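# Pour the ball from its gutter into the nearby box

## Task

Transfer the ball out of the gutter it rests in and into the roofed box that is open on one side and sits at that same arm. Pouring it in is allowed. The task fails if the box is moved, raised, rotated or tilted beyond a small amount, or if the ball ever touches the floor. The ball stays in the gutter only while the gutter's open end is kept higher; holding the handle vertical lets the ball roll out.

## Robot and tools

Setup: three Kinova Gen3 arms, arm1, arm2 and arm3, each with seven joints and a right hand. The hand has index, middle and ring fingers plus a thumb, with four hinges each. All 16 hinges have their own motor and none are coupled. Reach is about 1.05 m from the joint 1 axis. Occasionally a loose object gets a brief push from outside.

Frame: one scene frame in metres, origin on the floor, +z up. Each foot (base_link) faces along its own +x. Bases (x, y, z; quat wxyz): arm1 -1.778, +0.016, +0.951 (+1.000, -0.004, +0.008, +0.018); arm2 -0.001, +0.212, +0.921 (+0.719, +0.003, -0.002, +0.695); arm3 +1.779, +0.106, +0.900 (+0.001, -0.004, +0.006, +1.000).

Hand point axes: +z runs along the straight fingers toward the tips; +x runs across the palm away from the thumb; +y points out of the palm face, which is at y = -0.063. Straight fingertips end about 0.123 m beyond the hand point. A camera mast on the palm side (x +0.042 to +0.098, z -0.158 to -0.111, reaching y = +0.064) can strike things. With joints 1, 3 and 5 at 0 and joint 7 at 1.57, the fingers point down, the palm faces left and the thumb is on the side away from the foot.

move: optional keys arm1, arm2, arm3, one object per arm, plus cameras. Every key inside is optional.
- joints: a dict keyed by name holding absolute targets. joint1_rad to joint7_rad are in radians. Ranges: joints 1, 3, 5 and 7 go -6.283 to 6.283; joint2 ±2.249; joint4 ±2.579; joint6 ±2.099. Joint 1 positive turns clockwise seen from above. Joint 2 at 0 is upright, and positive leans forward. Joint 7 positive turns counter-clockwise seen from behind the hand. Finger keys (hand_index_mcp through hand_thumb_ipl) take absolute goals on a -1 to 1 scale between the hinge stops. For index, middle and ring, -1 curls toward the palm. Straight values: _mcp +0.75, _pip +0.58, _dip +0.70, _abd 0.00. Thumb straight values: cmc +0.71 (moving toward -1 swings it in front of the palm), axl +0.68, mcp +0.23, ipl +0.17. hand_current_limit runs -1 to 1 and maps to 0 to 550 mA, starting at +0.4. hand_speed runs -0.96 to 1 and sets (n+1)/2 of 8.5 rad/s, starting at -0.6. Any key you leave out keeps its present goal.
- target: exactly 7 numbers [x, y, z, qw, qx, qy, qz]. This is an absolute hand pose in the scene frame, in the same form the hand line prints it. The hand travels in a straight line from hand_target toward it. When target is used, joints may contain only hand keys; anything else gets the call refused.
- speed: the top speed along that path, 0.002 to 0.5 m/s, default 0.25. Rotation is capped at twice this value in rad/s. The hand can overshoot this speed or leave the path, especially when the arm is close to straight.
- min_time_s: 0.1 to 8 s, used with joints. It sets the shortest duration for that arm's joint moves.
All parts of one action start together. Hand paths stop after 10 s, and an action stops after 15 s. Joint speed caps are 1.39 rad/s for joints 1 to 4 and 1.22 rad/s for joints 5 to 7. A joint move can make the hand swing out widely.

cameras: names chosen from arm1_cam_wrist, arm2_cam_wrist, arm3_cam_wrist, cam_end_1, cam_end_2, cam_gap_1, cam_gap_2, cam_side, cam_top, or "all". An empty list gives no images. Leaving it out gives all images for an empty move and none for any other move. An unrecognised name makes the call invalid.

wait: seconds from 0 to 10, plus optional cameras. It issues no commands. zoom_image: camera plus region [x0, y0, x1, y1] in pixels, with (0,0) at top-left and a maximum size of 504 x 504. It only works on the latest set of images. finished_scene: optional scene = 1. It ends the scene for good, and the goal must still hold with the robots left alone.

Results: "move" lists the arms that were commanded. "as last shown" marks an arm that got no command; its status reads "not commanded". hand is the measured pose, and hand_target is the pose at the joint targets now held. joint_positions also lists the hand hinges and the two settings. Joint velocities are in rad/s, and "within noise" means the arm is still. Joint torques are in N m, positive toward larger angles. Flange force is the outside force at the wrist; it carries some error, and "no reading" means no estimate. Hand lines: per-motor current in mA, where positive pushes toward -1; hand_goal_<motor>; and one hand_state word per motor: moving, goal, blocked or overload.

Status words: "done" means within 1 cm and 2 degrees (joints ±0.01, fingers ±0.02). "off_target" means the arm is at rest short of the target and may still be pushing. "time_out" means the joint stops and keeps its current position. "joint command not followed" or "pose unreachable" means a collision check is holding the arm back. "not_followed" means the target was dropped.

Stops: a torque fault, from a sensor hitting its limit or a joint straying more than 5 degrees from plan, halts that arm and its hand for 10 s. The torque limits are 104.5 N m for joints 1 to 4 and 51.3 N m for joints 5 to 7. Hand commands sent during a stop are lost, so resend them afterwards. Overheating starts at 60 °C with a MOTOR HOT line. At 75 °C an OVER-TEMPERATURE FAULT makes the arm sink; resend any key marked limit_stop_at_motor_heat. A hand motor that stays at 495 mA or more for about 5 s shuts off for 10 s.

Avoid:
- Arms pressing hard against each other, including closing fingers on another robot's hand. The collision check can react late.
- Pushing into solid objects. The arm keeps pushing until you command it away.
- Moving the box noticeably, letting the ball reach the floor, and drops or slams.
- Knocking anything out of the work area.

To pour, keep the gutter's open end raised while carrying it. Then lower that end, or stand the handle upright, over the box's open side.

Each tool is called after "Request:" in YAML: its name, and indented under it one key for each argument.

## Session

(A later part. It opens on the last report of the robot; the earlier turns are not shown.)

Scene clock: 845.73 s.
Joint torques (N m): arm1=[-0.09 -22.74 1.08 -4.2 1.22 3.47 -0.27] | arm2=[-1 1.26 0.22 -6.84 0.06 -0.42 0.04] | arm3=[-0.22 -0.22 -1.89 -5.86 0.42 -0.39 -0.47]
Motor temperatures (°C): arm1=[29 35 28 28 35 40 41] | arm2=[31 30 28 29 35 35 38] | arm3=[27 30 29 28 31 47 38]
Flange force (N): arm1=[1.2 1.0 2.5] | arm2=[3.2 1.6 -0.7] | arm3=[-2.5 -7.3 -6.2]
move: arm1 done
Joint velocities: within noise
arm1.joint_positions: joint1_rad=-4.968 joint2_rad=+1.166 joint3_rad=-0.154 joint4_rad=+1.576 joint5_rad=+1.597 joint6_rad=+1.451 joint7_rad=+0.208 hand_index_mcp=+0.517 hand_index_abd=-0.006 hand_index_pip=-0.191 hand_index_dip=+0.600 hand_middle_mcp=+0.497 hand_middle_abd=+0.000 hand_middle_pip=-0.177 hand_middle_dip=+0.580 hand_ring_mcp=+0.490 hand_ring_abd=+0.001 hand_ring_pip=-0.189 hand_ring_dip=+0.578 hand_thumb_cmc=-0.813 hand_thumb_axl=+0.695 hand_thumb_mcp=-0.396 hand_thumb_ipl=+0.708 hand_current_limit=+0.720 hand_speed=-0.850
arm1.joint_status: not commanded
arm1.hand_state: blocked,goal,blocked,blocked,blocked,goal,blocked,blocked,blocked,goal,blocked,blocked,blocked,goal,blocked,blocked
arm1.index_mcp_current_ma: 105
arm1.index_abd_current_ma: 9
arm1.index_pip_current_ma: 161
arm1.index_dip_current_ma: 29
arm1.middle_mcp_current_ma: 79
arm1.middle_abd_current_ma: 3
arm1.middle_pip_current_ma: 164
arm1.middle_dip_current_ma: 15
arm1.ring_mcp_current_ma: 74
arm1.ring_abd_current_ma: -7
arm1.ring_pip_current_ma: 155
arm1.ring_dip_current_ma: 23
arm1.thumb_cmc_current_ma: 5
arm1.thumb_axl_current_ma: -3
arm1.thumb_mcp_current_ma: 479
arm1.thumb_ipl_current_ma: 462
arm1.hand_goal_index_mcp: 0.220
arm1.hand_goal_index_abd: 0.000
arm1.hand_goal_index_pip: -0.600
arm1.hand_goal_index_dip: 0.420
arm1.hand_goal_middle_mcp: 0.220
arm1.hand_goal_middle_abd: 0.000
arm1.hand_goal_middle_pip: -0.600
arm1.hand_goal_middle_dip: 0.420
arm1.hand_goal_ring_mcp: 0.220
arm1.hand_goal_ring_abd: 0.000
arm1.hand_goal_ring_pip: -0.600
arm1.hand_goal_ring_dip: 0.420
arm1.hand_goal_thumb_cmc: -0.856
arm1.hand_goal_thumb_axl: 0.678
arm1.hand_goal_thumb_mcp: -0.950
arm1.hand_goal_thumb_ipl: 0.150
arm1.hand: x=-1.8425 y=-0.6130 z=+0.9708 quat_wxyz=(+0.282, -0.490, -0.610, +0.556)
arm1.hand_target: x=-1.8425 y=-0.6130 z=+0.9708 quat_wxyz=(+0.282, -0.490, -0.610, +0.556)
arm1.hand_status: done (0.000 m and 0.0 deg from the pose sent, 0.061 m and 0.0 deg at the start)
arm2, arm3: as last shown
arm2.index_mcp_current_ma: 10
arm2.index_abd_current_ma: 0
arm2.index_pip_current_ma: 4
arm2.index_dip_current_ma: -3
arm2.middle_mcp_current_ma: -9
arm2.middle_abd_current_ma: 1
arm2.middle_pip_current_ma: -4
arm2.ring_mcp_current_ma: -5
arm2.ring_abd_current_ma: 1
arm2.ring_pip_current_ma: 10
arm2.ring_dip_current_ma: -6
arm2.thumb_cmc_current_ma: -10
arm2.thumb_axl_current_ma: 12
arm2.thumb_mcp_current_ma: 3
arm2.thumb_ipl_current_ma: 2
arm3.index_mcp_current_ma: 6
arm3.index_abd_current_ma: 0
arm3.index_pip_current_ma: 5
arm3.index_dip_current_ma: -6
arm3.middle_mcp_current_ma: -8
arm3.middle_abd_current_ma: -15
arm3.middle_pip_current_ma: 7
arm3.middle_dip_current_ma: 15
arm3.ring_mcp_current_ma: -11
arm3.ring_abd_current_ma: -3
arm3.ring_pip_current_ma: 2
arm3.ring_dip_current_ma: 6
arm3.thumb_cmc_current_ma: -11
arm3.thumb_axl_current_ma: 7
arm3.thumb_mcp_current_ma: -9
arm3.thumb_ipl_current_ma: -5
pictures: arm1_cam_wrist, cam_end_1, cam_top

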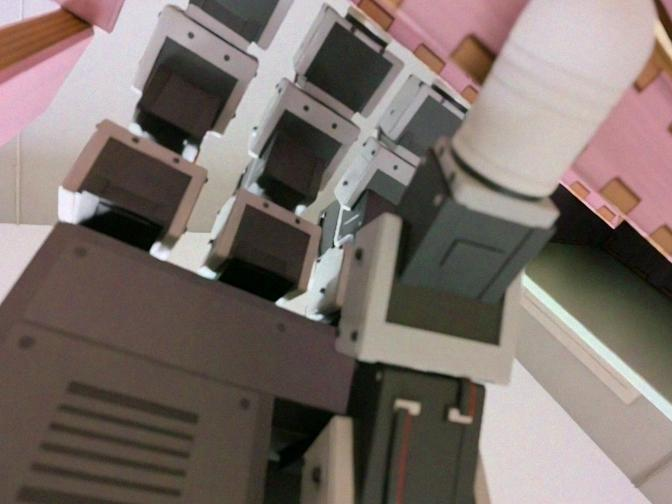

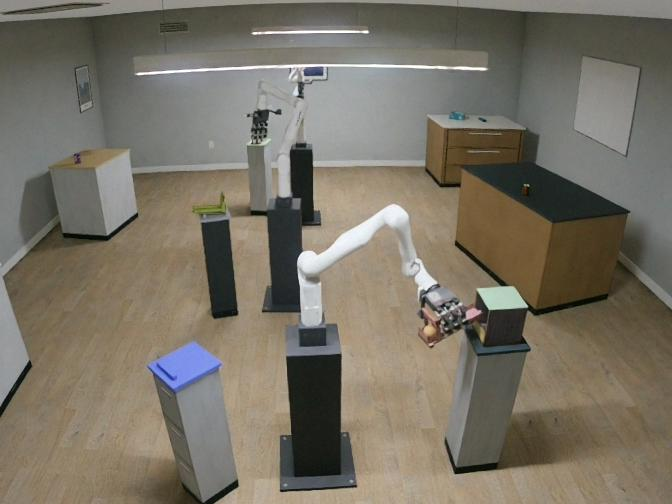

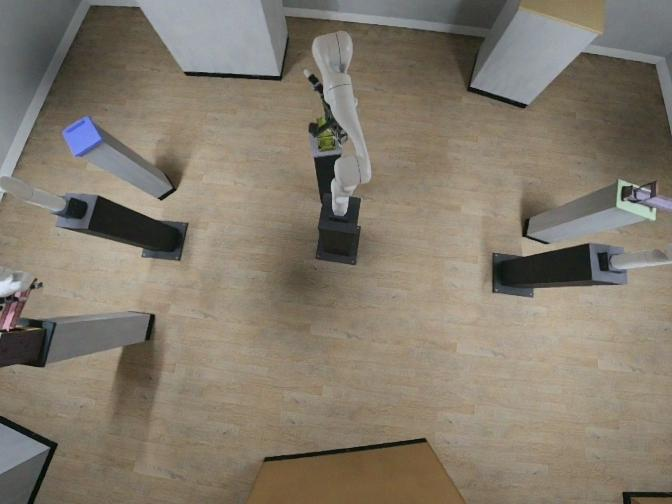

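Request:
move:
  arm1: {"target": [-1.831, -0.652, 0.9708, 0.2816, -0.4898, -0.6095, 0.5561], "speed": 0.06}
  cameras: ["cam_end_1", "arm1_cam_wrist", "cam_top"]

Request:
zoom_image:
  camera: "cam_top"
  region: [0, 235, 100, 375]

Request:
zoom_image:
  camera: "cam_end_1"
  region: [405, 275, 535, 365]

Request:
zoom_image:
  camera: "arm1_cam_wrist"
  region: [472, 100, 672, 300]

Scene clock: 852.30 s.
Joint torques (N m): arm1=[-0.09 -24.02 1.16 -5.21 1.56 3.31 -0.29] | arm2=[-1.06 1.27 0.28 -6.86 0.05 -0.39 0.02] | arm3=[-0.22 -0.23 -1.85 -5.89 0.45 -0.39 -0.45]
Motor temperatures (°C): arm1=[29 35 28 28 35 40 41] | arm2=[31 30 28 29 35 35 38] | arm3=[27 30 29 28 31 47 38]
Flange force (N): arm1=[1.4 0.9 2.4] | arm2=[3.2 1.6 -0.5] | arm3=[-2.5 -7.0 -6.1]
move: arm1 done
Joint velocities: within noise
arm1.joint_positions: joint1_rad=-4.970 joint2_rad=+1.209 joint3_rad=-0.151 joint4_rad=+1.413 joint5_rad=+1.586 joint6_rad=+1.446 joint7_rad=+0.330 hand_index_mcp=+0.517 hand_index_abd=-0.006 hand_index_pip=-0.191 hand_index_dip=+0.600 hand_middle_mcp=+0.497 hand_middle_abd=+0.000 hand_middle_pip=-0.177 hand_middle_dip=+0.580 hand_ring_mcp=+0.490 hand_ring_abd=+0.001 hand_ring_pip=-0.189 hand_ring_dip=+0.578 hand_thumb_cmc=-0.813 hand_thumb_axl=+0.695 hand_thumb_mcp=-0.396 hand_thumb_ipl=+0.708 hand_current_limit=+0.720 hand_speed=-0.850
arm1.joint_status: not commanded
arm1.hand_state: blocked,goal,blocked,blocked,blocked,goal,blocked,blocked,blocked,goal,blocked,blocked,blocked,goal,blocked,blocked
arm1.index_mcp_current_ma: 101
arm1.index_abd_current_ma: 17
arm1.index_pip_current_ma: 168
arm1.index_dip_current_ma: 25
arm1.middle_mcp_current_ma: 83
arm1.middle_abd_current_ma: 10
arm1.middle_pip_current_ma: 167
arm1.middle_dip_current_ma: 22
arm1.ring_mcp_current_ma: 67
arm1.ring_abd_current_ma: -12
arm1.ring_pip_current_ma: 146
arm1.ring_dip_current_ma: 26
arm1.thumb_cmc_current_ma: 7
arm1.thumb_axl_current_ma: 2
arm1.thumb_mcp_current_ma: 478
arm1.thumb_ipl_current_ma: 461
arm1.hand_goal_index_mcp: 0.220
arm1.hand_goal_index_abd: 0.000
arm1.hand_goal_index_pip: -0.600
arm1.hand_goal_index_dip: 0.420
arm1.hand_goal_middle_mcp: 0.220
arm1.hand_goal_middle_abd: 0.000
arm1.hand_goal_middle_pip: -0.600
arm1.hand_goal_middle_dip: 0.420
arm1.hand_goal_ring_mcp: 0.220
arm1.hand_goal_ring_abd: 0.000
arm1.hand_goal_ring_pip: -0.600
arm1.hand_goal_ring_dip: 0.420
arm1.hand_goal_thumb_cmc: -0.856
arm1.hand_goal_thumb_axl: 0.678
arm1.hand_goal_thumb_mcp: -0.950
arm1.hand_goal_thumb_ipl: 0.150
arm1.hand: x=-1.8310 y=-0.6520 z=+0.9708 quat_wxyz=(+0.282, -0.490, -0.610, +0.556)
arm1.hand_target: x=-1.8310 y=-0.6520 z=+0.9708 quat_wxyz=(+0.282, -0.490, -0.610, +0.556)
arm1.hand_status: done (0.000 m and 0.0 deg from the pose sent, 0.041 m and 0.0 deg at the start)
arm2, arm3: as last shown
arm2.index_mcp_current_ma: 7
arm2.index_abd_current_ma: 2
arm2.index_pip_current_ma: 9
arm2.index_dip_current_ma: 1
arm2.middle_mcp_current_ma: -10
arm2.middle_abd_current_ma: -4
arm2.middle_pip_current_ma: -10
arm2.ring_mcp_current_ma: -8
arm2.ring_abd_current_ma: -1
arm2.ring_dip_current_ma: -10
arm2.thumb_cmc_current_ma: -12
arm2.thumb_axl_current_ma: 10
arm2.thumb_mcp_current_ma: 6
arm2.thumb_ipl_current_ma: 6
arm3.index_mcp_current_ma: -9
arm3.index_abd_current_ma: -11
arm3.index_pip_current_ma: -2
arm3.middle_mcp_current_ma: 0
arm3.middle_abd_current_ma: -10
arm3.middle_pip_current_ma: 6
arm3.middle_dip_current_ma: 11
arm3.ring_mcp_current_ma: 0
arm3.ring_abd_current_ma: 4
arm3.ring_pip_current_ma: -7
arm3.ring_dip_current_ma: -14
arm3.thumb_cmc_current_ma: -7
arm3.thumb_axl_current_ma: -15
arm3.thumb_mcp_current_ma: -12
arm3.thumb_ipl_current_ma: 10
pictures: arm1_cam_wrist, cam_end_1, cam_top

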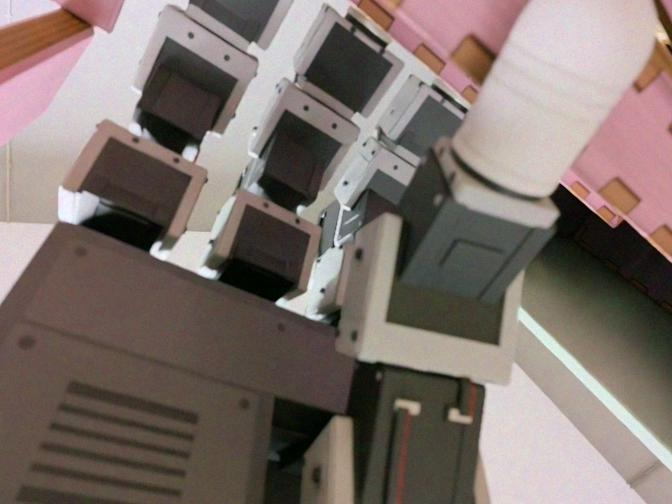

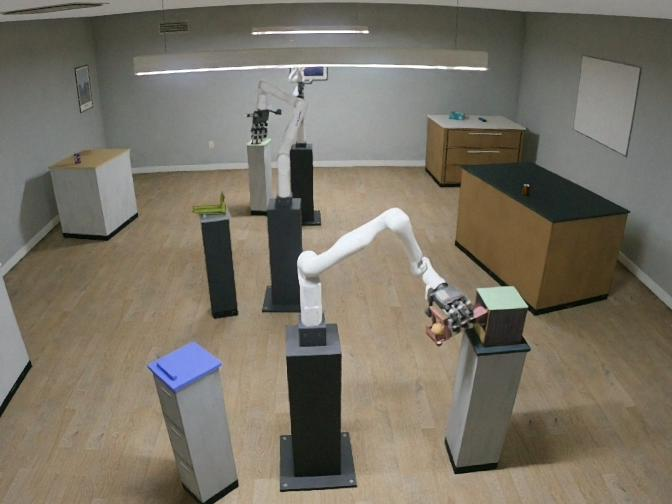

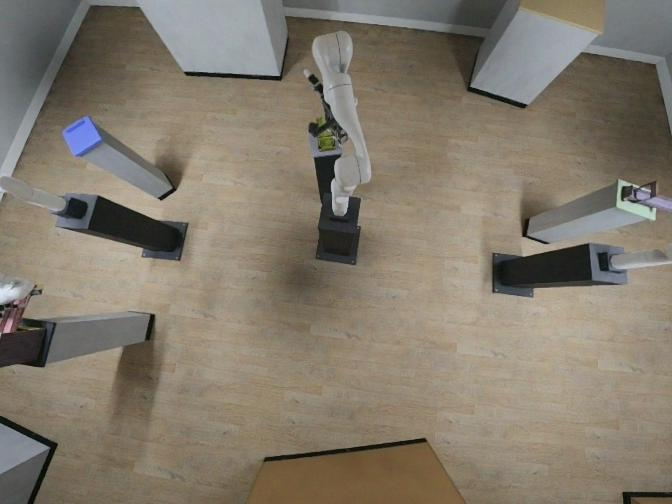

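Scaled by 3.600 from the camera's image (finer frame: 960x720).

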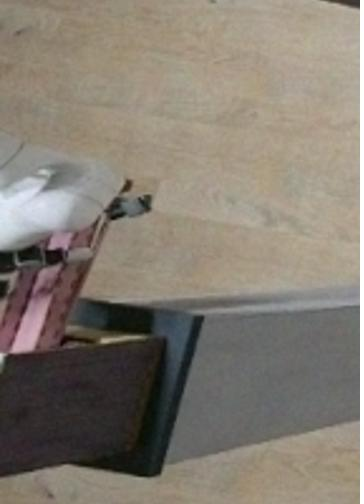

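Scaled by 3.877 from the camera's image (finer frame: 960x720).

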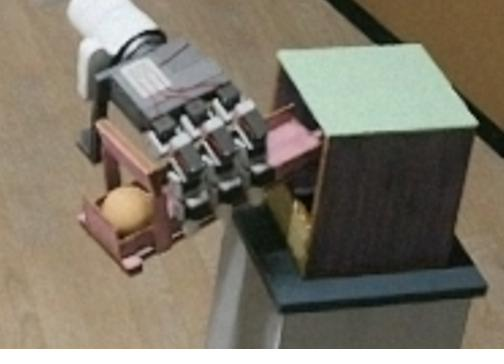

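Scaled by 2.520 from the camera's image (finer frame: 960x720).

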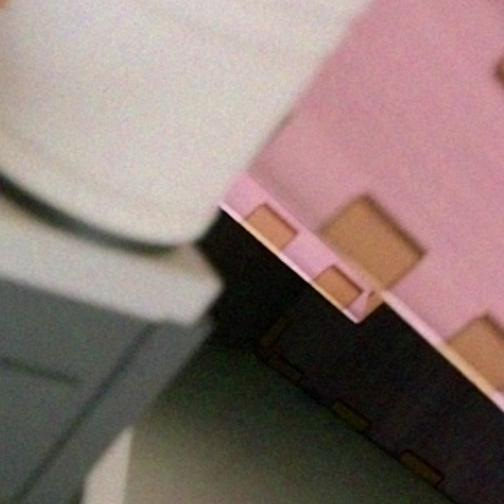

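Request:
move:
  arm1: {"target": [-1.8304, -0.6542, 0.9768, 0.3265, -0.4580, -0.6389, 0.5249], "speed": 0.04}
  cameras: ["cam_end_1", "cam_top"]

Request:
zoom_image:
  camera: "cam_end_1"
  region: [405, 275, 535, 365]

Scene clock: 870.03 s.
Joint torques (N m): arm1=[-0.08 -24.51 1.15 -5.73 1.78 3.15 -0.21] | arm2=[-1.04 1.33 0.32 -6.78 0.04 -0.46 0] | arm3=[-0.24 -0.19 -1.87 -5.88 0.41 -0.37 -0.45]
Motor temperatures (°C): arm1=[29 35 28 29 35 40 41] | arm2=[31 30 28 29 35 35 38] | arm3=[27 30 29 28 31 47 38]
Flange force (N): arm1=[1.6 1.1 2.3] | arm2=[3.2 1.7 -1.0] | arm3=[-2.4 -7.1 -6.1]
move: arm1 done
Joint velocities: within noise
arm1.joint_positions: joint1_rad=-4.968 joint2_rad=+1.210 joint3_rad=-0.158 joint4_rad=+1.326 joint5_rad=+1.545 joint6_rad=+1.458 joint7_rad=+0.556 hand_index_mcp=+0.517 hand_index_abd=-0.006 hand_index_pip=-0.191 hand_index_dip=+0.600 hand_middle_mcp=+0.497 hand_middle_abd=+0.000 hand_middle_pip=-0.177 hand_middle_dip=+0.580 hand_ring_mcp=+0.490 hand_ring_abd=+0.001 hand_ring_pip=-0.189 hand_ring_dip=+0.578 hand_thumb_cmc=-0.813 hand_thumb_axl=+0.695 hand_thumb_mcp=-0.396 hand_thumb_ipl=+0.708 hand_current_limit=+0.720 hand_speed=-0.850
arm1.joint_status: not commanded
arm1.hand_state: blocked,goal,blocked,blocked,blocked,goal,blocked,blocked,blocked,goal,blocked,blocked,blocked,goal,blocked,blocked
arm1.index_mcp_current_ma: 99
arm1.index_abd_current_ma: 13
arm1.index_pip_current_ma: 162
arm1.index_dip_current_ma: 34
arm1.middle_mcp_current_ma: 78
arm1.middle_abd_current_ma: 15
arm1.middle_pip_current_ma: 166
arm1.middle_dip_current_ma: 20
arm1.ring_mcp_current_ma: 76
arm1.ring_abd_current_ma: -6
arm1.ring_pip_current_ma: 155
arm1.ring_dip_current_ma: 20
arm1.thumb_cmc_current_ma: 12
arm1.thumb_axl_current_ma: -1
arm1.thumb_mcp_current_ma: 472
arm1.thumb_ipl_current_ma: 459
arm1.hand_goal_index_mcp: 0.220
arm1.hand_goal_index_abd: 0.000
arm1.hand_goal_index_pip: -0.600
arm1.hand_goal_index_dip: 0.420
arm1.hand_goal_middle_mcp: 0.220
arm1.hand_goal_middle_abd: 0.000
arm1.hand_goal_middle_pip: -0.600
arm1.hand_goal_middle_dip: 0.420
arm1.hand_goal_ring_mcp: 0.220
arm1.hand_goal_ring_abd: 0.000
arm1.hand_goal_ring_pip: -0.600
arm1.hand_goal_ring_dip: 0.420
arm1.hand_goal_thumb_cmc: -0.856
arm1.hand_goal_thumb_axl: 0.678
arm1.hand_goal_thumb_mcp: -0.950
arm1.hand_goal_thumb_ipl: 0.150
arm1.hand: x=-1.8304 y=-0.6542 z=+0.9768 quat_wxyz=(+0.326, -0.458, -0.639, +0.525)
arm1.hand_target: x=-1.8304 y=-0.6542 z=+0.9768 quat_wxyz=(+0.326, -0.458, -0.639, +0.525)
arm1.hand_status: done (0.000 m and 0.0 deg from the pose sent, 0.006 m and 8.0 deg at the start)
arm2, arm3: as last shown
arm2.index_mcp_current_ma: 3
arm2.index_abd_current_ma: 0
arm2.index_pip_current_ma: 8
arm2.index_dip_current_ma: -5
arm2.middle_abd_current_ma: -2
arm2.middle_pip_current_ma: -13
arm2.ring_mcp_current_ma: -4
arm2.ring_abd_current_ma: -2
arm2.ring_dip_current_ma: -6
arm2.thumb_cmc_current_ma: -10
arm2.thumb_axl_current_ma: 7
arm2.thumb_mcp_current_ma: 7
arm2.thumb_ipl_current_ma: 5
arm3.index_mcp_current_ma: -3
arm3.index_pip_current_ma: 2
arm3.index_dip_current_ma: -8
arm3.middle_mcp_current_ma: -8
arm3.middle_pip_current_ma: 14
arm3.middle_dip_current_ma: 4
arm3.ring_mcp_current_ma: 4
arm3.ring_abd_current_ma: 7
arm3.ring_pip_current_ma: 6
arm3.ring_dip_current_ma: -2
arm3.thumb_axl_current_ma: 5
arm3.thumb_mcp_current_ma: -26
arm3.thumb_ipl_current_ma: 2

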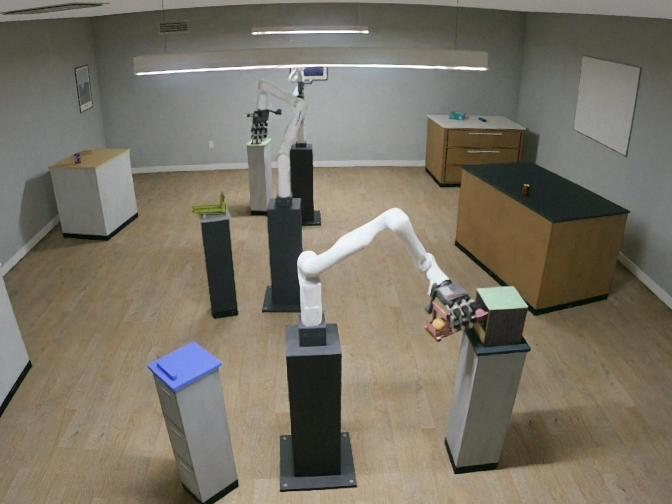

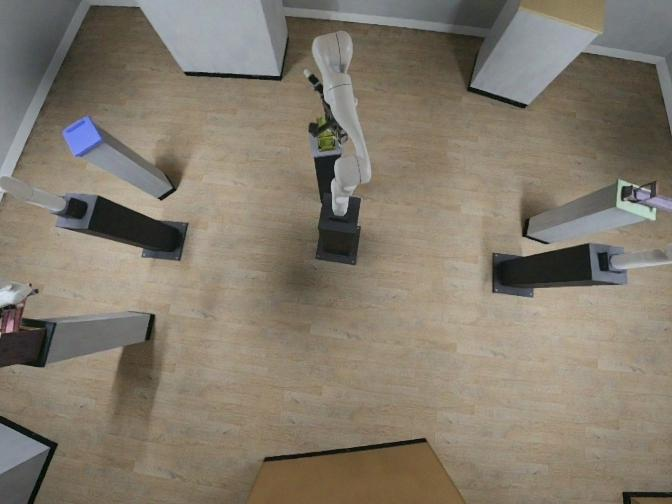

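Scaled by 3.877 from the camera's image (finer frame: 960x720).

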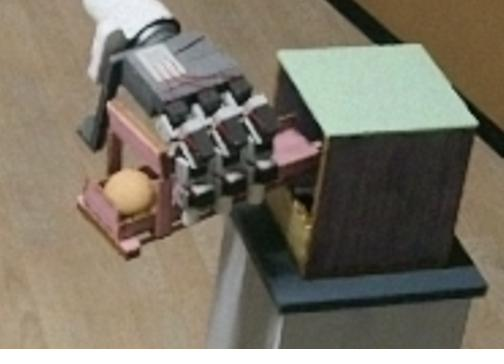

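Request:
move:
  arm1: {"target": [-1.8285, -0.6599, 0.9968, 0.3751, -0.4195, -0.6682, 0.4867], "speed": 0.02}
  cameras: ["cam_end_1", "arm1_cam_wrist"]

Request:
zoom_image:
  camera: "cam_end_1"
  region: [405, 275, 535, 365]

Scene clock: 877.87 s.
Joint torques (N m): arm1=[-0.07 -25.03 1.03 -6.33 2.04 2.82 -0.22] | arm2=[-1.04 1.3 0.23 -6.9 0.05 -0.39 -0.04] | arm3=[-0.24 -0.24 -1.83 -5.82 0.42 -0.38 -0.46]
Motor temperatures (°C): arm1=[29 35 28 29 35 40 41] | arm2=[31 30 28 29 35 35 38] | arm3=[27 30 29 28 31 47 38]
Flange force (N): arm1=[1.2 1.1 2.2] | arm2=[3.5 1.4 -0.3] | arm3=[-2.7 -7.1 -6.4]
move: arm1 done
Joint velocities: within noise
arm1.joint_positions: joint1_rad=-4.968 joint2_rad=+1.207 joint3_rad=-0.166 joint4_rad=+1.204 joint5_rad=+1.499 joint6_rad=+1.488 joint7_rad=+0.837 hand_index_mcp=+0.517 hand_index_abd=+0.002 hand_index_pip=-0.191 hand_index_dip=+0.600 hand_middle_mcp=+0.497 hand_middle_abd=+0.007 hand_middle_pip=-0.177 hand_middle_dip=+0.580 hand_ring_mcp=+0.491 hand_ring_abd=+0.008 hand_ring_pip=-0.189 hand_ring_dip=+0.578 hand_thumb_cmc=-0.810 hand_thumb_axl=+0.697 hand_thumb_mcp=-0.396 hand_thumb_ipl=+0.708 hand_current_limit=+0.720 hand_speed=-0.850
arm1.joint_status: not commanded
arm1.hand_state: blocked,goal,blocked,blocked,blocked,goal,blocked,blocked,blocked,goal,blocked,blocked,blocked,goal,blocked,blocked
arm1.index_mcp_current_ma: 92
arm1.index_abd_current_ma: 5
arm1.index_pip_current_ma: 171
arm1.index_dip_current_ma: 21
arm1.middle_mcp_current_ma: 69
arm1.middle_abd_current_ma: 0
arm1.middle_pip_current_ma: 161
arm1.middle_dip_current_ma: 21
arm1.ring_mcp_current_ma: 72
arm1.ring_abd_current_ma: -3
arm1.ring_pip_current_ma: 150
arm1.ring_dip_current_ma: 34
arm1.thumb_cmc_current_ma: 6
arm1.thumb_axl_current_ma: 2
arm1.thumb_mcp_current_ma: 473
arm1.thumb_ipl_current_ma: 473
arm1.hand_goal_index_mcp: 0.220
arm1.hand_goal_index_abd: 0.000
arm1.hand_goal_index_pip: -0.600
arm1.hand_goal_index_dip: 0.420
arm1.hand_goal_middle_mcp: 0.220
arm1.hand_goal_middle_abd: 0.000
arm1.hand_goal_middle_pip: -0.600
arm1.hand_goal_middle_dip: 0.420
arm1.hand_goal_ring_mcp: 0.220
arm1.hand_goal_ring_abd: 0.000
arm1.hand_goal_ring_pip: -0.600
arm1.hand_goal_ring_dip: 0.420
arm1.hand_goal_thumb_cmc: -0.856
arm1.hand_goal_thumb_axl: 0.678
arm1.hand_goal_thumb_mcp: -0.950
arm1.hand_goal_thumb_ipl: 0.150
arm1.hand: x=-1.8285 y=-0.6599 z=+0.9968 quat_wxyz=(+0.375, -0.419, -0.668, +0.487)
arm1.hand_target: x=-1.8285 y=-0.6599 z=+0.9968 quat_wxyz=(+0.375, -0.419, -0.668, +0.487)
arm1.hand_status: done (0.000 m and 0.0 deg from the pose sent, 0.021 m and 9.0 deg at the start)
arm2, arm3: as last shown
arm2.index_abd_current_ma: 3
arm2.index_pip_current_ma: 6
arm2.middle_mcp_current_ma: -7
arm2.middle_abd_current_ma: 0
arm2.middle_pip_current_ma: -3
arm2.middle_dip_current_ma: 8
arm2.ring_mcp_current_ma: -7
arm2.ring_abd_current_ma: 0
arm2.ring_dip_current_ma: -4
arm2.thumb_cmc_current_ma: -8
arm2.thumb_axl_current_ma: 5
arm2.thumb_mcp_current_ma: 4
arm2.thumb_ipl_current_ma: 3
arm3.index_mcp_current_ma: 9
arm3.index_abd_current_ma: -9
arm3.index_pip_current_ma: -7
arm3.index_dip_current_ma: -6
arm3.middle_mcp_current_ma: -5
arm3.middle_abd_current_ma: -16
arm3.middle_pip_current_ma: 8
arm3.ring_mcp_current_ma: -5
arm3.ring_abd_current_ma: -5
arm3.ring_pip_current_ma: 10
arm3.ring_dip_current_ma: 2
arm3.thumb_cmc_current_ma: -9
arm3.thumb_axl_current_ma: 0
arm3.thumb_mcp_current_ma: -4
arm3.thumb_ipl_current_ma: -2
pictures: arm1_cam_wrist, cam_end_1

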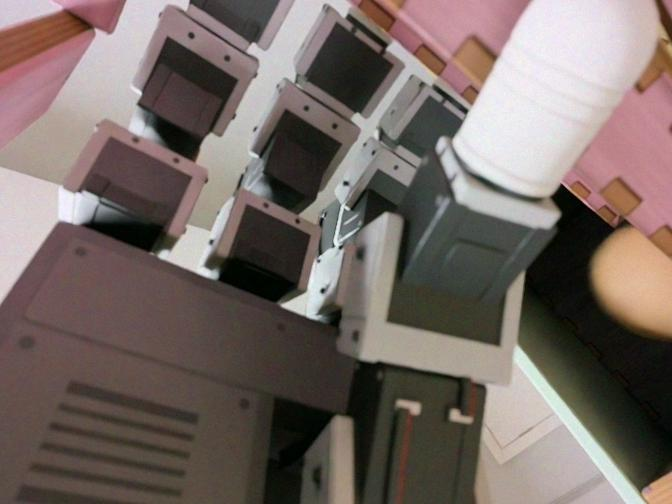

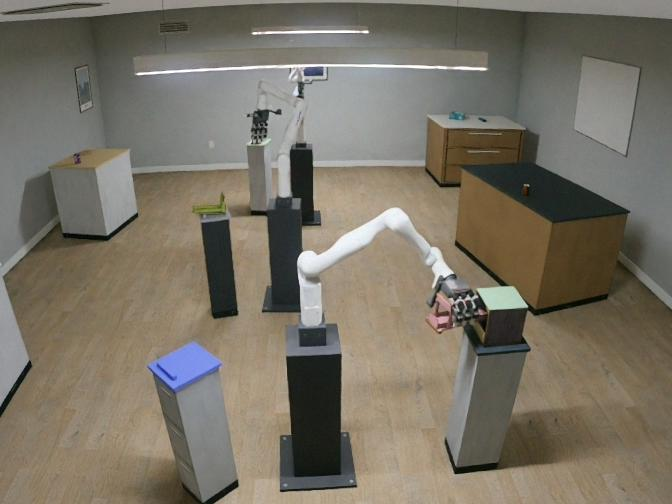

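Scaled by 3.877 from the camera's image (finer frame: 960x720).

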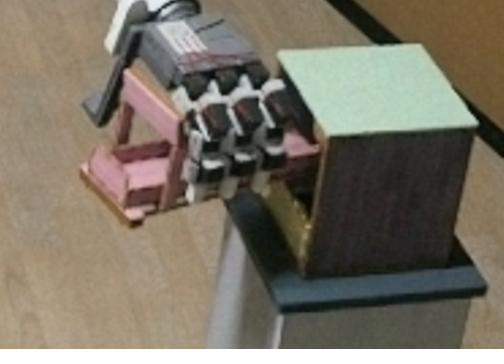

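Request:
wait:
  seconds: 0.5
  cameras: ["arm1_cam_wrist", "cam_end_1", "cam_top"]

Request:
zoom_image:
  camera: "cam_end_1"
  region: [405, 275, 535, 365]

Request:
zoom_image:
  camera: "arm1_cam_wrist"
  region: [472, 130, 672, 330]

Scene clock: 881.20 s.
Joint torques (N m): arm1=[-0.09 -25.02 1.01 -6.37 2.01 2.83 -0.2] | arm2=[-1.09 1.24 0.21 -6.83 0.09 -0.41 0.01] | arm3=[-0.22 -0.19 -1.84 -5.88 0.43 -0.38 -0.44]
Motor temperatures (°C): arm1=[29 35 28 29 35 40 41] | arm2=[31 30 28 29 35 35 38] | arm3=[27 30 29 28 31 47 38]
Flange force (N): arm1=[1.5 1.1 2.2] | arm2=[3.3 1.4 -0.7] | arm3=[-2.4 -7.0 -6.1]
Joint velocities: within noise
arm1.joint_positions: joint1_rad=-4.968 joint2_rad=+1.207 joint3_rad=-0.166 joint4_rad=+1.204 joint5_rad=+1.499 joint6_rad=+1.488 joint7_rad=+0.837 hand_index_mcp=+0.517 hand_index_abd=+0.002 hand_index_pip=-0.191 hand_index_dip=+0.600 hand_middle_mcp=+0.497 hand_middle_abd=+0.007 hand_middle_pip=-0.177 hand_middle_dip=+0.580 hand_ring_mcp=+0.490 hand_ring_abd=+0.008 hand_ring_pip=-0.189 hand_ring_dip=+0.578 hand_thumb_cmc=-0.810 hand_thumb_axl=+0.697 hand_thumb_mcp=-0.396 hand_thumb_ipl=+0.708 hand_current_limit=+0.720 hand_speed=-0.850
arm1.joint_status: not commanded
arm1.hand_state: blocked,goal,blocked,blocked,blocked,goal,blocked,blocked,blocked,goal,blocked,blocked,blocked,goal,blocked,blocked
arm1.index_mcp_current_ma: 97
arm1.index_abd_current_ma: 9
arm1.index_pip_current_ma: 163
arm1.index_dip_current_ma: 30
arm1.middle_mcp_current_ma: 81
arm1.middle_abd_current_ma: 3
arm1.middle_pip_current_ma: 169
arm1.middle_dip_current_ma: 20
arm1.ring_mcp_current_ma: 73
arm1.ring_abd_current_ma: 3
arm1.ring_pip_current_ma: 155
arm1.ring_dip_current_ma: 29
arm1.thumb_cmc_current_ma: 12
arm1.thumb_axl_current_ma: 2
arm1.thumb_mcp_current_ma: 483
arm1.thumb_ipl_current_ma: 464
arm1.hand_goal_index_mcp: 0.220
arm1.hand_goal_index_abd: 0.000
arm1.hand_goal_index_pip: -0.600
arm1.hand_goal_index_dip: 0.420
arm1.hand_goal_middle_mcp: 0.220
arm1.hand_goal_middle_abd: 0.000
arm1.hand_goal_middle_pip: -0.600
arm1.hand_goal_middle_dip: 0.420
arm1.hand_goal_ring_mcp: 0.220
arm1.hand_goal_ring_abd: 0.000
arm1.hand_goal_ring_pip: -0.600
arm1.hand_goal_ring_dip: 0.420
arm1.hand_goal_thumb_cmc: -0.856
arm1.hand_goal_thumb_axl: 0.678
arm1.hand_goal_thumb_mcp: -0.950
arm1.hand_goal_thumb_ipl: 0.150
arm1.hand: x=-1.8285 y=-0.6599 z=+0.9968 quat_wxyz=(+0.375, -0.419, -0.668, +0.487)
arm1.hand_target: x=-1.8285 y=-0.6599 z=+0.9968 quat_wxyz=(+0.375, -0.419, -0.668, +0.487)
arm1.hand_status: done (0.000 m and 0.0 deg from the pose sent, 0.021 m and 9.0 deg at the start)
arm2.joint_positions: joint1_rad=-0.220 joint2_rad=-0.342 joint3_rad=-0.164 joint4_rad=+1.362 joint5_rad=+0.003 joint6_rad=+1.999 joint7_rad=+1.981 hand_index_mcp=+0.753 hand_index_abd=+0.000 hand_index_pip=+0.577 hand_index_dip=+0.696 hand_middle_mcp=+0.753 hand_middle_abd=+0.000 hand_middle_pip=+0.577 hand_middle_dip=+0.696 hand_ring_mcp=+0.753 hand_ring_abd=+0.000 hand_ring_pip=+0.577 hand_ring_dip=+0.696 hand_thumb_cmc=+0.714 hand_thumb_axl=+0.677 hand_thumb_mcp=+0.223 hand_thumb_ipl=+0.168 hand_current_limit=+0.400 hand_speed=-0.600
arm2.joint_status: not commanded
arm2.hand_state: goal,goal,goal,goal,goal,goal,goal,goal,goal,goal,goal,goal,goal,goal,goal,goal
arm2.index_mcp_current_ma: 11
arm2.index_abd_current_ma: 1
arm2.index_pip_current_ma: 8
arm2.index_dip_current_ma: -5
arm2.middle_mcp_current_ma: -7
arm2.middle_abd_current_ma: -5
arm2.middle_pip_current_ma: -8
arm2.middle_dip_current_ma: 5
arm2.ring_mcp_current_ma: -5
arm2.ring_abd_current_ma: -2
arm2.ring_pip_current_ma: 6
arm2.ring_dip_current_ma: -6
arm2.thumb_cmc_current_ma: -4
arm2.thumb_axl_current_ma: 10
arm2.thumb_mcp_current_ma: 2
arm2.thumb_ipl_current_ma: 5
arm2.hand_goal_index_mcp: 0.754
arm2.hand_goal_index_abd: 0.000
arm2.hand_goal_index_pip: 0.576
arm2.hand_goal_index_dip: 0.696
arm2.hand_goal_middle_mcp: 0.754
arm2.hand_goal_middle_abd: 0.000
arm2.hand_goal_middle_pip: 0.576
arm2.hand_goal_middle_dip: 0.696
arm2.hand_goal_ring_mcp: 0.754
arm2.hand_goal_ring_abd: 0.000
arm2.hand_goal_ring_pip: 0.576
arm2.hand_goal_ring_dip: 0.696
arm2.hand_goal_thumb_cmc: 0.714
arm2.hand_goal_thumb_axl: 0.678
arm2.hand_goal_thumb_mcp: 0.226
arm2.hand_goal_thumb_ipl: 0.168
arm2.hand: x=-0.1216 y=+0.3247 z=+1.4612 quat_wxyz=(+0.065, -0.916, +0.396, +0.021)
arm2.hand_target: x=-0.1216 y=+0.3247 z=+1.4612 quat_wxyz=(+0.065, -0.916, +0.396, +0.021)
arm2.hand_status: not commanded
arm3.joint_positions: joint1_rad=-0.242 joint2_rad=-0.402 joint3_rad=-0.042 joint4_rad=+1.406 joint5_rad=+0.026 joint6_rad=+1.932 joint7_rad=+1.582 hand_index_mcp=+0.753 hand_index_abd=+0.000 hand_index_pip=+0.577 hand_index_dip=+0.696 hand_middle_mcp=+0.753 hand_middle_abd=+0.000 hand_middle_pip=+0.577 hand_middle_dip=+0.696 hand_ring_mcp=+0.753 hand_ring_abd=+0.000 hand_ring_pip=+0.577 hand_ring_dip=+0.696 hand_thumb_cmc=+0.714 hand_thumb_axl=+0.677 hand_thumb_mcp=+0.219 hand_thumb_ipl=+0.168 hand_current_limit=+0.400 hand_speed=-0.600
arm3.joint_status: not commanded
arm3.hand_state: goal,goal,goal,goal,goal,goal,goal,goal,goal,goal,goal,goal,goal,goal,goal,goal
arm3.index_mcp_current_ma: 3
arm3.index_abd_current_ma: -11
arm3.index_pip_current_ma: -8
arm3.index_dip_current_ma: -7
arm3.middle_mcp_current_ma: -15
arm3.middle_abd_current_ma: -11
arm3.middle_pip_current_ma: 5
arm3.middle_dip_current_ma: 8
arm3.ring_mcp_current_ma: -4
arm3.ring_abd_current_ma: -5
arm3.ring_pip_current_ma: -9
arm3.ring_dip_current_ma: -1
arm3.thumb_cmc_current_ma: -11
arm3.thumb_axl_current_ma: 10
arm3.thumb_mcp_current_ma: -2
arm3.thumb_ipl_current_ma: 5
arm3.hand_goal_index_mcp: 0.754
arm3.hand_goal_index_abd: 0.000
arm3.hand_goal_index_pip: 0.576
arm3.hand_goal_index_dip: 0.696
arm3.hand_goal_middle_mcp: 0.754
arm3.hand_goal_middle_abd: 0.000
arm3.hand_goal_middle_pip: 0.576
arm3.hand_goal_middle_dip: 0.696
arm3.hand_goal_ring_mcp: 0.754
arm3.hand_goal_ring_abd: 0.000
arm3.hand_goal_ring_pip: 0.576
arm3.hand_goal_ring_dip: 0.696
arm3.hand_goal_thumb_cmc: 0.714
arm3.hand_goal_thumb_axl: 0.678
arm3.hand_goal_thumb_mcp: 0.226
arm3.hand_goal_thumb_ipl: 0.168
arm3.hand: x=+1.6132 y=+0.0069 z=+1.4466 quat_wxyz=(+0.000, -0.985, -0.138, +0.101)
arm3.hand_target: x=+1.6132 y=+0.0069 z=+1.4466 quat_wxyz=(+0.000, -0.985, -0.138, +0.101)
arm3.hand_status: not commanded
wait: 0.50 s; at rest from the start

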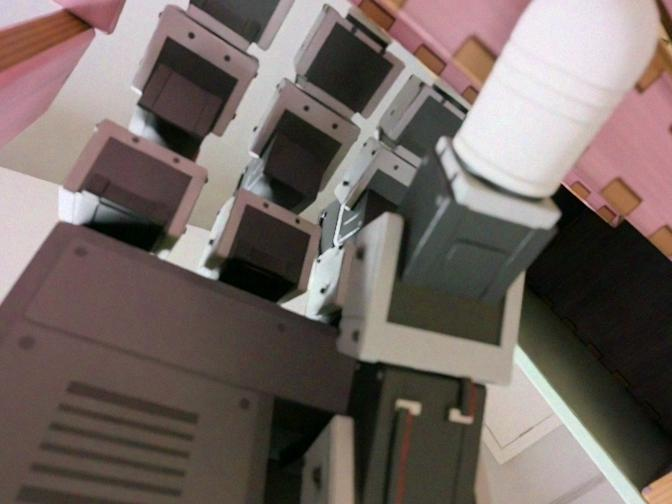

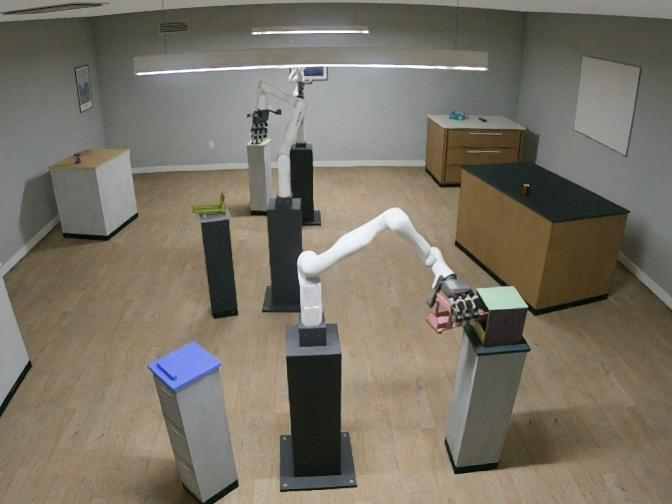

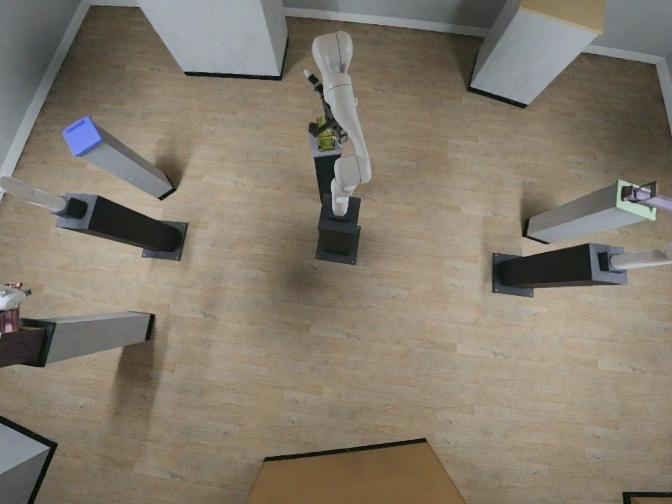

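Scaled by 3.877 from the camera's image (finer frame: 960x720).

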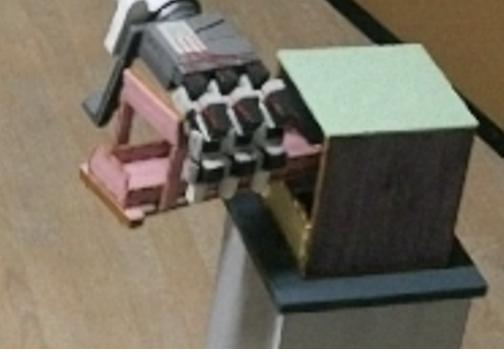

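Scaled by 2.520 from the camera's image (finer frame: 960x720).

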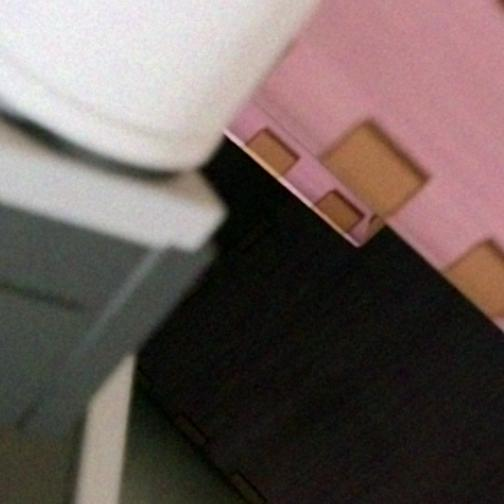

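Request:
move:
  arm1: {"target": [-1.8718, -0.5268, 1.0068, 0.3751, -0.4195, -0.6682, 0.4867], "speed": 0.12}
  cameras: ["arm1_cam_wrist", "cam_end_1", "cam_top"]

Request:
zoom_image:
  camera: "cam_end_1"
  region: [405, 275, 535, 365]

Request:
zoom_image:
  camera: "arm1_cam_wrist"
  region: [472, 130, 672, 330]

Scene clock: 894.57 s.
Joint torques (N m): arm1=[-0.13 -20.38 0.7 -3.36 0.98 3.46 -0.21] | arm2=[-0.98 1.29 0.3 -6.78 0.05 -0.48 -0.01] | arm3=[-0.2 -0.25 -1.82 -5.86 0.43 -0.38 -0.47]
Motor temperatures (°C): arm1=[29 35 28 28 35 40 41] | arm2=[31 30 28 29 35 35 38] | arm3=[27 30 29 28 30 47 38]
Flange force (N): arm1=[0.7 0.8 2.7] | arm2=[3.2 1.6 -1.1] | arm3=[-2.6 -7.1 -6.2]
move: arm1 done
Joint velocities: within noise
arm1.joint_positions: joint1_rad=-4.946 joint2_rad=+1.016 joint3_rad=-0.181 joint4_rad=+1.783 joint5_rad=+1.522 joint6_rad=+1.471 joint7_rad=+0.448 hand_index_mcp=+0.517 hand_index_abd=+0.002 hand_index_pip=-0.191 hand_index_dip=+0.600 hand_middle_mcp=+0.497 hand_middle_abd=+0.008 hand_middle_pip=-0.177 hand_middle_dip=+0.580 hand_ring_mcp=+0.490 hand_ring_abd=+0.008 hand_ring_pip=-0.189 hand_ring_dip=+0.578 hand_thumb_cmc=-0.810 hand_thumb_axl=+0.697 hand_thumb_mcp=-0.396 hand_thumb_ipl=+0.708 hand_current_limit=+0.720 hand_speed=-0.850
arm1.joint_status: not commanded
arm1.hand_state: blocked,goal,blocked,blocked,blocked,goal,blocked,blocked,blocked,goal,blocked,blocked,blocked,goal,blocked,blocked
arm1.index_mcp_current_ma: 101
arm1.index_abd_current_ma: 10
arm1.index_pip_current_ma: 166
arm1.index_dip_current_ma: 42
arm1.middle_mcp_current_ma: 86
arm1.middle_abd_current_ma: -1
arm1.middle_pip_current_ma: 159
arm1.middle_dip_current_ma: 17
arm1.ring_mcp_current_ma: 66
arm1.ring_abd_current_ma: -6
arm1.ring_pip_current_ma: 150
arm1.ring_dip_current_ma: 18
arm1.thumb_cmc_current_ma: 14
arm1.thumb_axl_current_ma: -2
arm1.thumb_mcp_current_ma: 476
arm1.thumb_ipl_current_ma: 467
arm1.hand_goal_index_mcp: 0.220
arm1.hand_goal_index_abd: 0.000
arm1.hand_goal_index_pip: -0.600
arm1.hand_goal_index_dip: 0.420
arm1.hand_goal_middle_mcp: 0.220
arm1.hand_goal_middle_abd: 0.000
arm1.hand_goal_middle_pip: -0.600
arm1.hand_goal_middle_dip: 0.420
arm1.hand_goal_ring_mcp: 0.220
arm1.hand_goal_ring_abd: 0.000
arm1.hand_goal_ring_pip: -0.600
arm1.hand_goal_ring_dip: 0.420
arm1.hand_goal_thumb_cmc: -0.856
arm1.hand_goal_thumb_axl: 0.678
arm1.hand_goal_thumb_mcp: -0.950
arm1.hand_goal_thumb_ipl: 0.150
arm1.hand: x=-1.8718 y=-0.5268 z=+1.0068 quat_wxyz=(+0.375, -0.419, -0.668, +0.487)
arm1.hand_target: x=-1.8718 y=-0.5268 z=+1.0068 quat_wxyz=(+0.375, -0.419, -0.668, +0.487)
arm1.hand_status: done (0.000 m and 0.0 deg from the pose sent, 0.140 m and 0.0 deg at the start)
arm2, arm3: as last shown
arm2.index_mcp_current_ma: 13
arm2.index_abd_current_ma: 2
arm2.index_dip_current_ma: 0
arm2.middle_mcp_current_ma: -8
arm2.middle_abd_current_ma: -3
arm2.middle_dip_current_ma: 9
arm2.ring_abd_current_ma: -1
arm2.ring_dip_current_ma: -4
arm2.thumb_cmc_current_ma: -9
arm2.thumb_mcp_current_ma: 8
arm2.thumb_ipl_current_ma: 3
arm3.index_mcp_current_ma: 6
arm3.index_abd_current_ma: -15
arm3.index_pip_current_ma: -4
arm3.index_dip_current_ma: -8
arm3.middle_mcp_current_ma: -2
arm3.middle_abd_current_ma: -10
arm3.middle_pip_current_ma: 0
arm3.middle_dip_current_ma: 0
arm3.ring_mcp_current_ma: -8
arm3.ring_abd_current_ma: 4
arm3.ring_pip_current_ma: 7
arm3.ring_dip_current_ma: -6
arm3.thumb_cmc_current_ma: -5
arm3.thumb_axl_current_ma: 9
arm3.thumb_mcp_current_ma: -11
arm3.thumb_ipl_current_ma: 8

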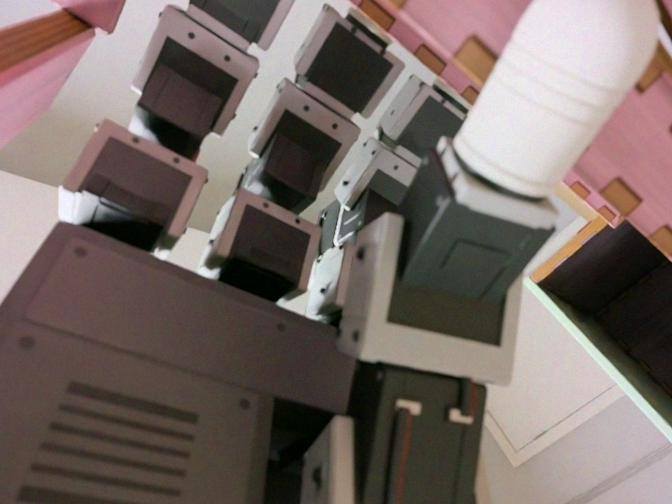

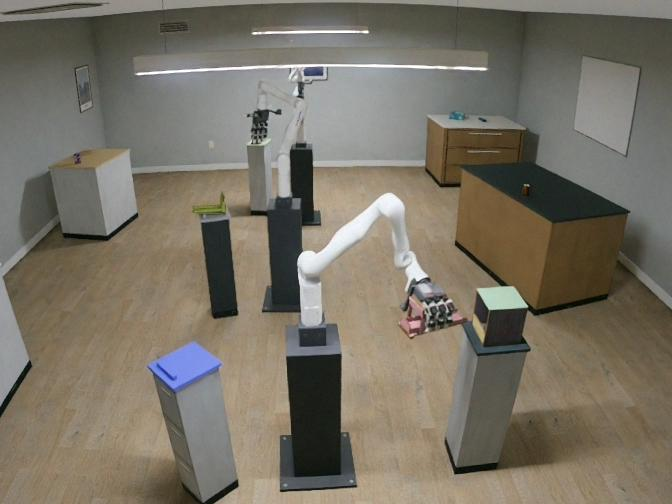

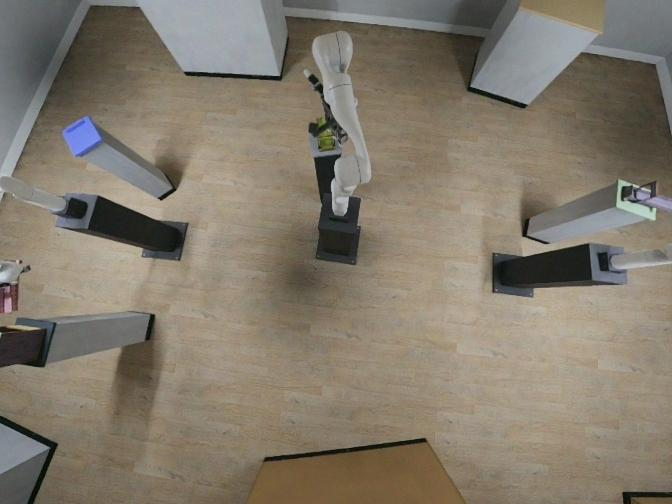

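Scaled by 3.877 from the camera's image (finer frame: 960x720).

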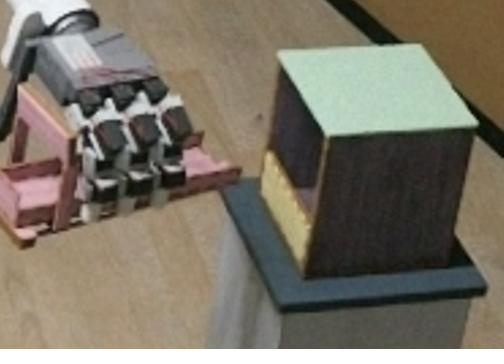

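Scaled by 2.520 from the camera's image (finer frame: 960x720).

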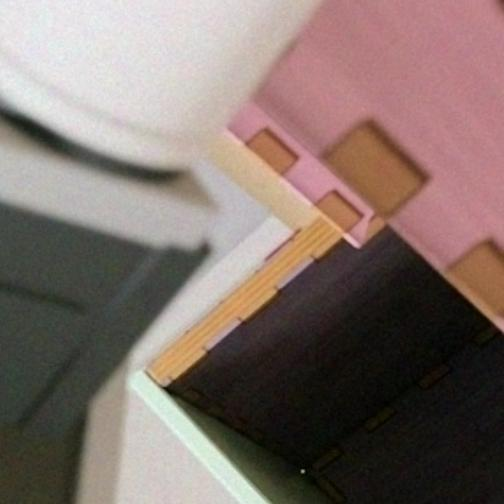

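Request:
move:
  arm1: {"joints": {"joint1_rad": -2.377, "joint2_rad": 1.0, "joint3_rad": -0.022, "joint4_rad": 1.556, "joint5_rad": 1.466, "joint6_rad": 1.414, "joint7_rad": 0.364}, "min_time_s": 5.5}
  cameras: ["arm1_cam_wrist", "cam_end_1", "cam_top"]

Request:
zoom_image:
  camera: "cam_end_1"
  region: [405, 275, 535, 365]

Request:
zoom_image:
  camera: "cam_end_1"
  region: [120, 280, 240, 400]

Scene clock: 919.63 s.
Joint torques (N m): arm1=[-0.62 -22.06 1.59 -5.51 1.71 3.11 -0.34] | arm2=[-1.09 1.22 0.25 -6.87 0.06 -0.36 0.02] | arm3=[-0.21 -0.21 -1.89 -5.86 0.45 -0.38 -0.46]
Motor temperatures (°C): arm1=[29 36 28 28 35 40 41] | arm2=[31 30 28 29 35 35 38] | arm3=[27 30 29 28 30 47 38]
Flange force (N): arm1=[1.3 0.6 2.3] | arm2=[3.1 1.6 -0.5] | arm3=[-2.5 -7.2 -6.2]
move: arm1 done
Joint velocities: within noise
arm1.joint_positions: joint1_rad=-2.377 joint2_rad=+1.000 joint3_rad=-0.022 joint4_rad=+1.556 joint5_rad=+1.466 joint6_rad=+1.414 joint7_rad=+0.364 hand_index_mcp=+0.517 hand_index_abd=-0.006 hand_index_pip=-0.190 hand_index_dip=+0.600 hand_middle_mcp=+0.497 hand_middle_abd=+0.000 hand_middle_pip=-0.178 hand_middle_dip=+0.580 hand_ring_mcp=+0.490 hand_ring_abd=+0.001 hand_ring_pip=-0.191 hand_ring_dip=+0.578 hand_thumb_cmc=-0.810 hand_thumb_axl=+0.697 hand_thumb_mcp=-0.396 hand_thumb_ipl=+0.708 hand_current_limit=+0.720 hand_speed=-0.850
arm1.joint_status: all done
arm1.hand_state: blocked,goal,blocked,blocked,blocked,goal,blocked,blocked,blocked,goal,blocked,blocked,blocked,goal,blocked,blocked
arm1.index_mcp_current_ma: 104
arm1.index_abd_current_ma: 7
arm1.index_pip_current_ma: 167
arm1.index_dip_current_ma: 29
arm1.middle_mcp_current_ma: 87
arm1.middle_abd_current_ma: -6
arm1.middle_pip_current_ma: 155
arm1.middle_dip_current_ma: 19
arm1.ring_mcp_current_ma: 74
arm1.ring_abd_current_ma: -7
arm1.ring_pip_current_ma: 146
arm1.ring_dip_current_ma: 26
arm1.thumb_cmc_current_ma: 10
arm1.thumb_axl_current_ma: -2
arm1.thumb_mcp_current_ma: 474
arm1.thumb_ipl_current_ma: 466
arm1.hand_goal_index_mcp: 0.220
arm1.hand_goal_index_abd: 0.000
arm1.hand_goal_index_pip: -0.600
arm1.hand_goal_index_dip: 0.420
arm1.hand_goal_middle_mcp: 0.220
arm1.hand_goal_middle_abd: 0.000
arm1.hand_goal_middle_pip: -0.600
arm1.hand_goal_middle_dip: 0.420
arm1.hand_goal_ring_mcp: 0.220
arm1.hand_goal_ring_abd: 0.000
arm1.hand_goal_ring_pip: -0.600
arm1.hand_goal_ring_dip: 0.420
arm1.hand_goal_thumb_cmc: -0.856
arm1.hand_goal_thumb_axl: 0.678
arm1.hand_goal_thumb_mcp: -0.950
arm1.hand_goal_thumb_ipl: 0.150
arm1.hand: x=-2.0067 y=+0.6199 z=+1.0621 quat_wxyz=(+0.606, -0.694, +0.358, -0.148)
arm1.hand_target: x=-2.0066 y=+0.6199 z=+1.0621 quat_wxyz=(+0.606, -0.694, +0.358, -0.148)
arm1.hand_status: not commanded
arm2, arm3: as last shown
arm2.index_mcp_current_ma: 12
arm2.index_abd_current_ma: 7
arm2.index_dip_current_ma: -6
arm2.middle_mcp_current_ma: -7
arm2.middle_pip_current_ma: -10
arm2.middle_dip_current_ma: 3
arm2.ring_mcp_current_ma: -10
arm2.ring_abd_current_ma: 3
arm2.ring_pip_current_ma: 11
arm2.thumb_cmc_current_ma: -7
arm2.thumb_axl_current_ma: 7
arm2.thumb_mcp_current_ma: 6
arm3.index_mcp_current_ma: 2
arm3.index_abd_current_ma: -3
arm3.index_pip_current_ma: -9
arm3.middle_mcp_current_ma: -4
arm3.middle_abd_current_ma: -11
arm3.middle_pip_current_ma: 7
arm3.middle_dip_current_ma: 10
arm3.ring_mcp_current_ma: 0
arm3.ring_abd_current_ma: 9
arm3.ring_pip_current_ma: 2
arm3.ring_dip_current_ma: -7
arm3.thumb_axl_current_ma: 7
arm3.thumb_mcp_current_ma: -14
arm3.thumb_ipl_current_ma: 2

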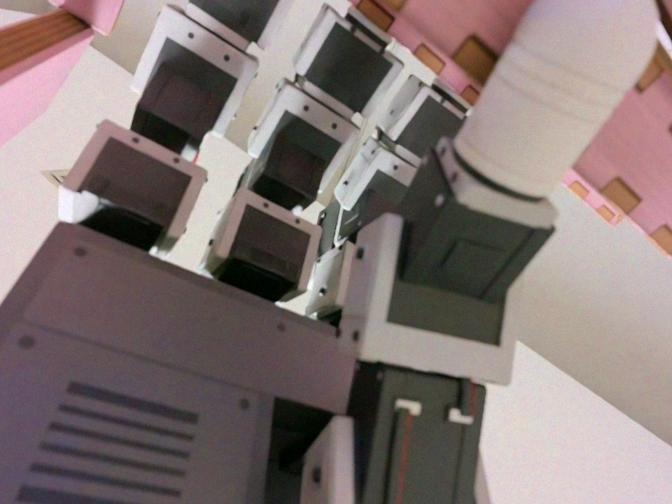

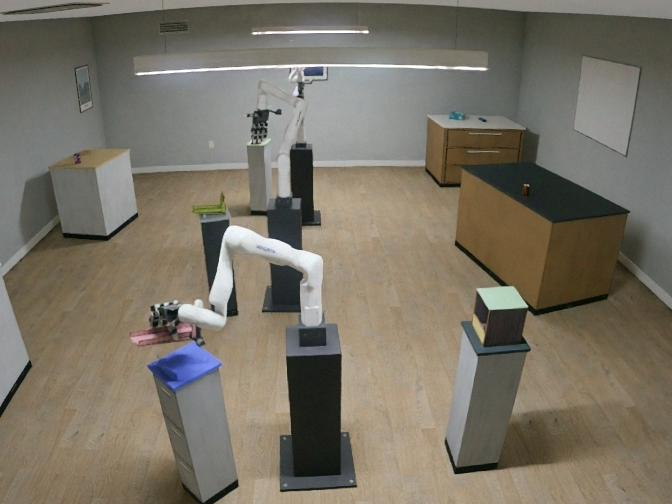

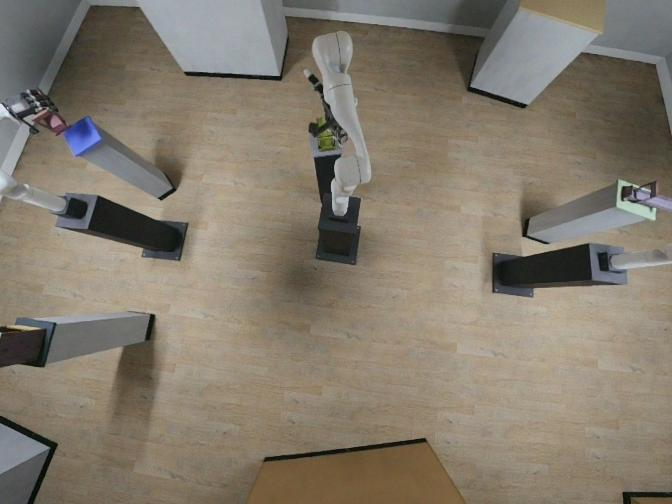

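Scaled by 3.877 from the camera's image (finer frame: 960x720).

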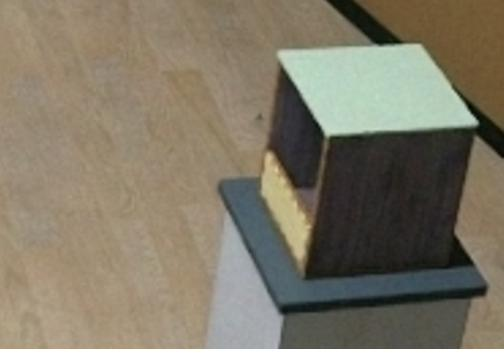

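Scaled by 4.200 from the camera's image (finer frame: 960x720).

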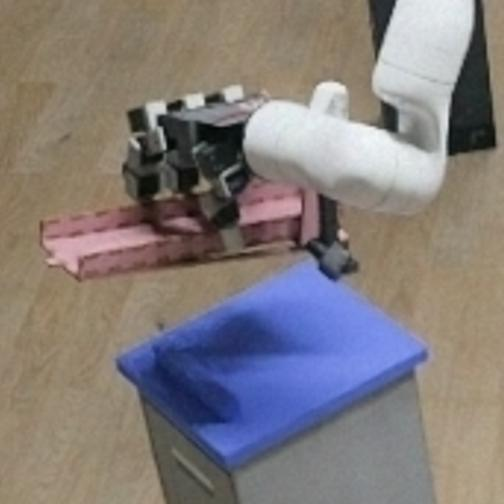

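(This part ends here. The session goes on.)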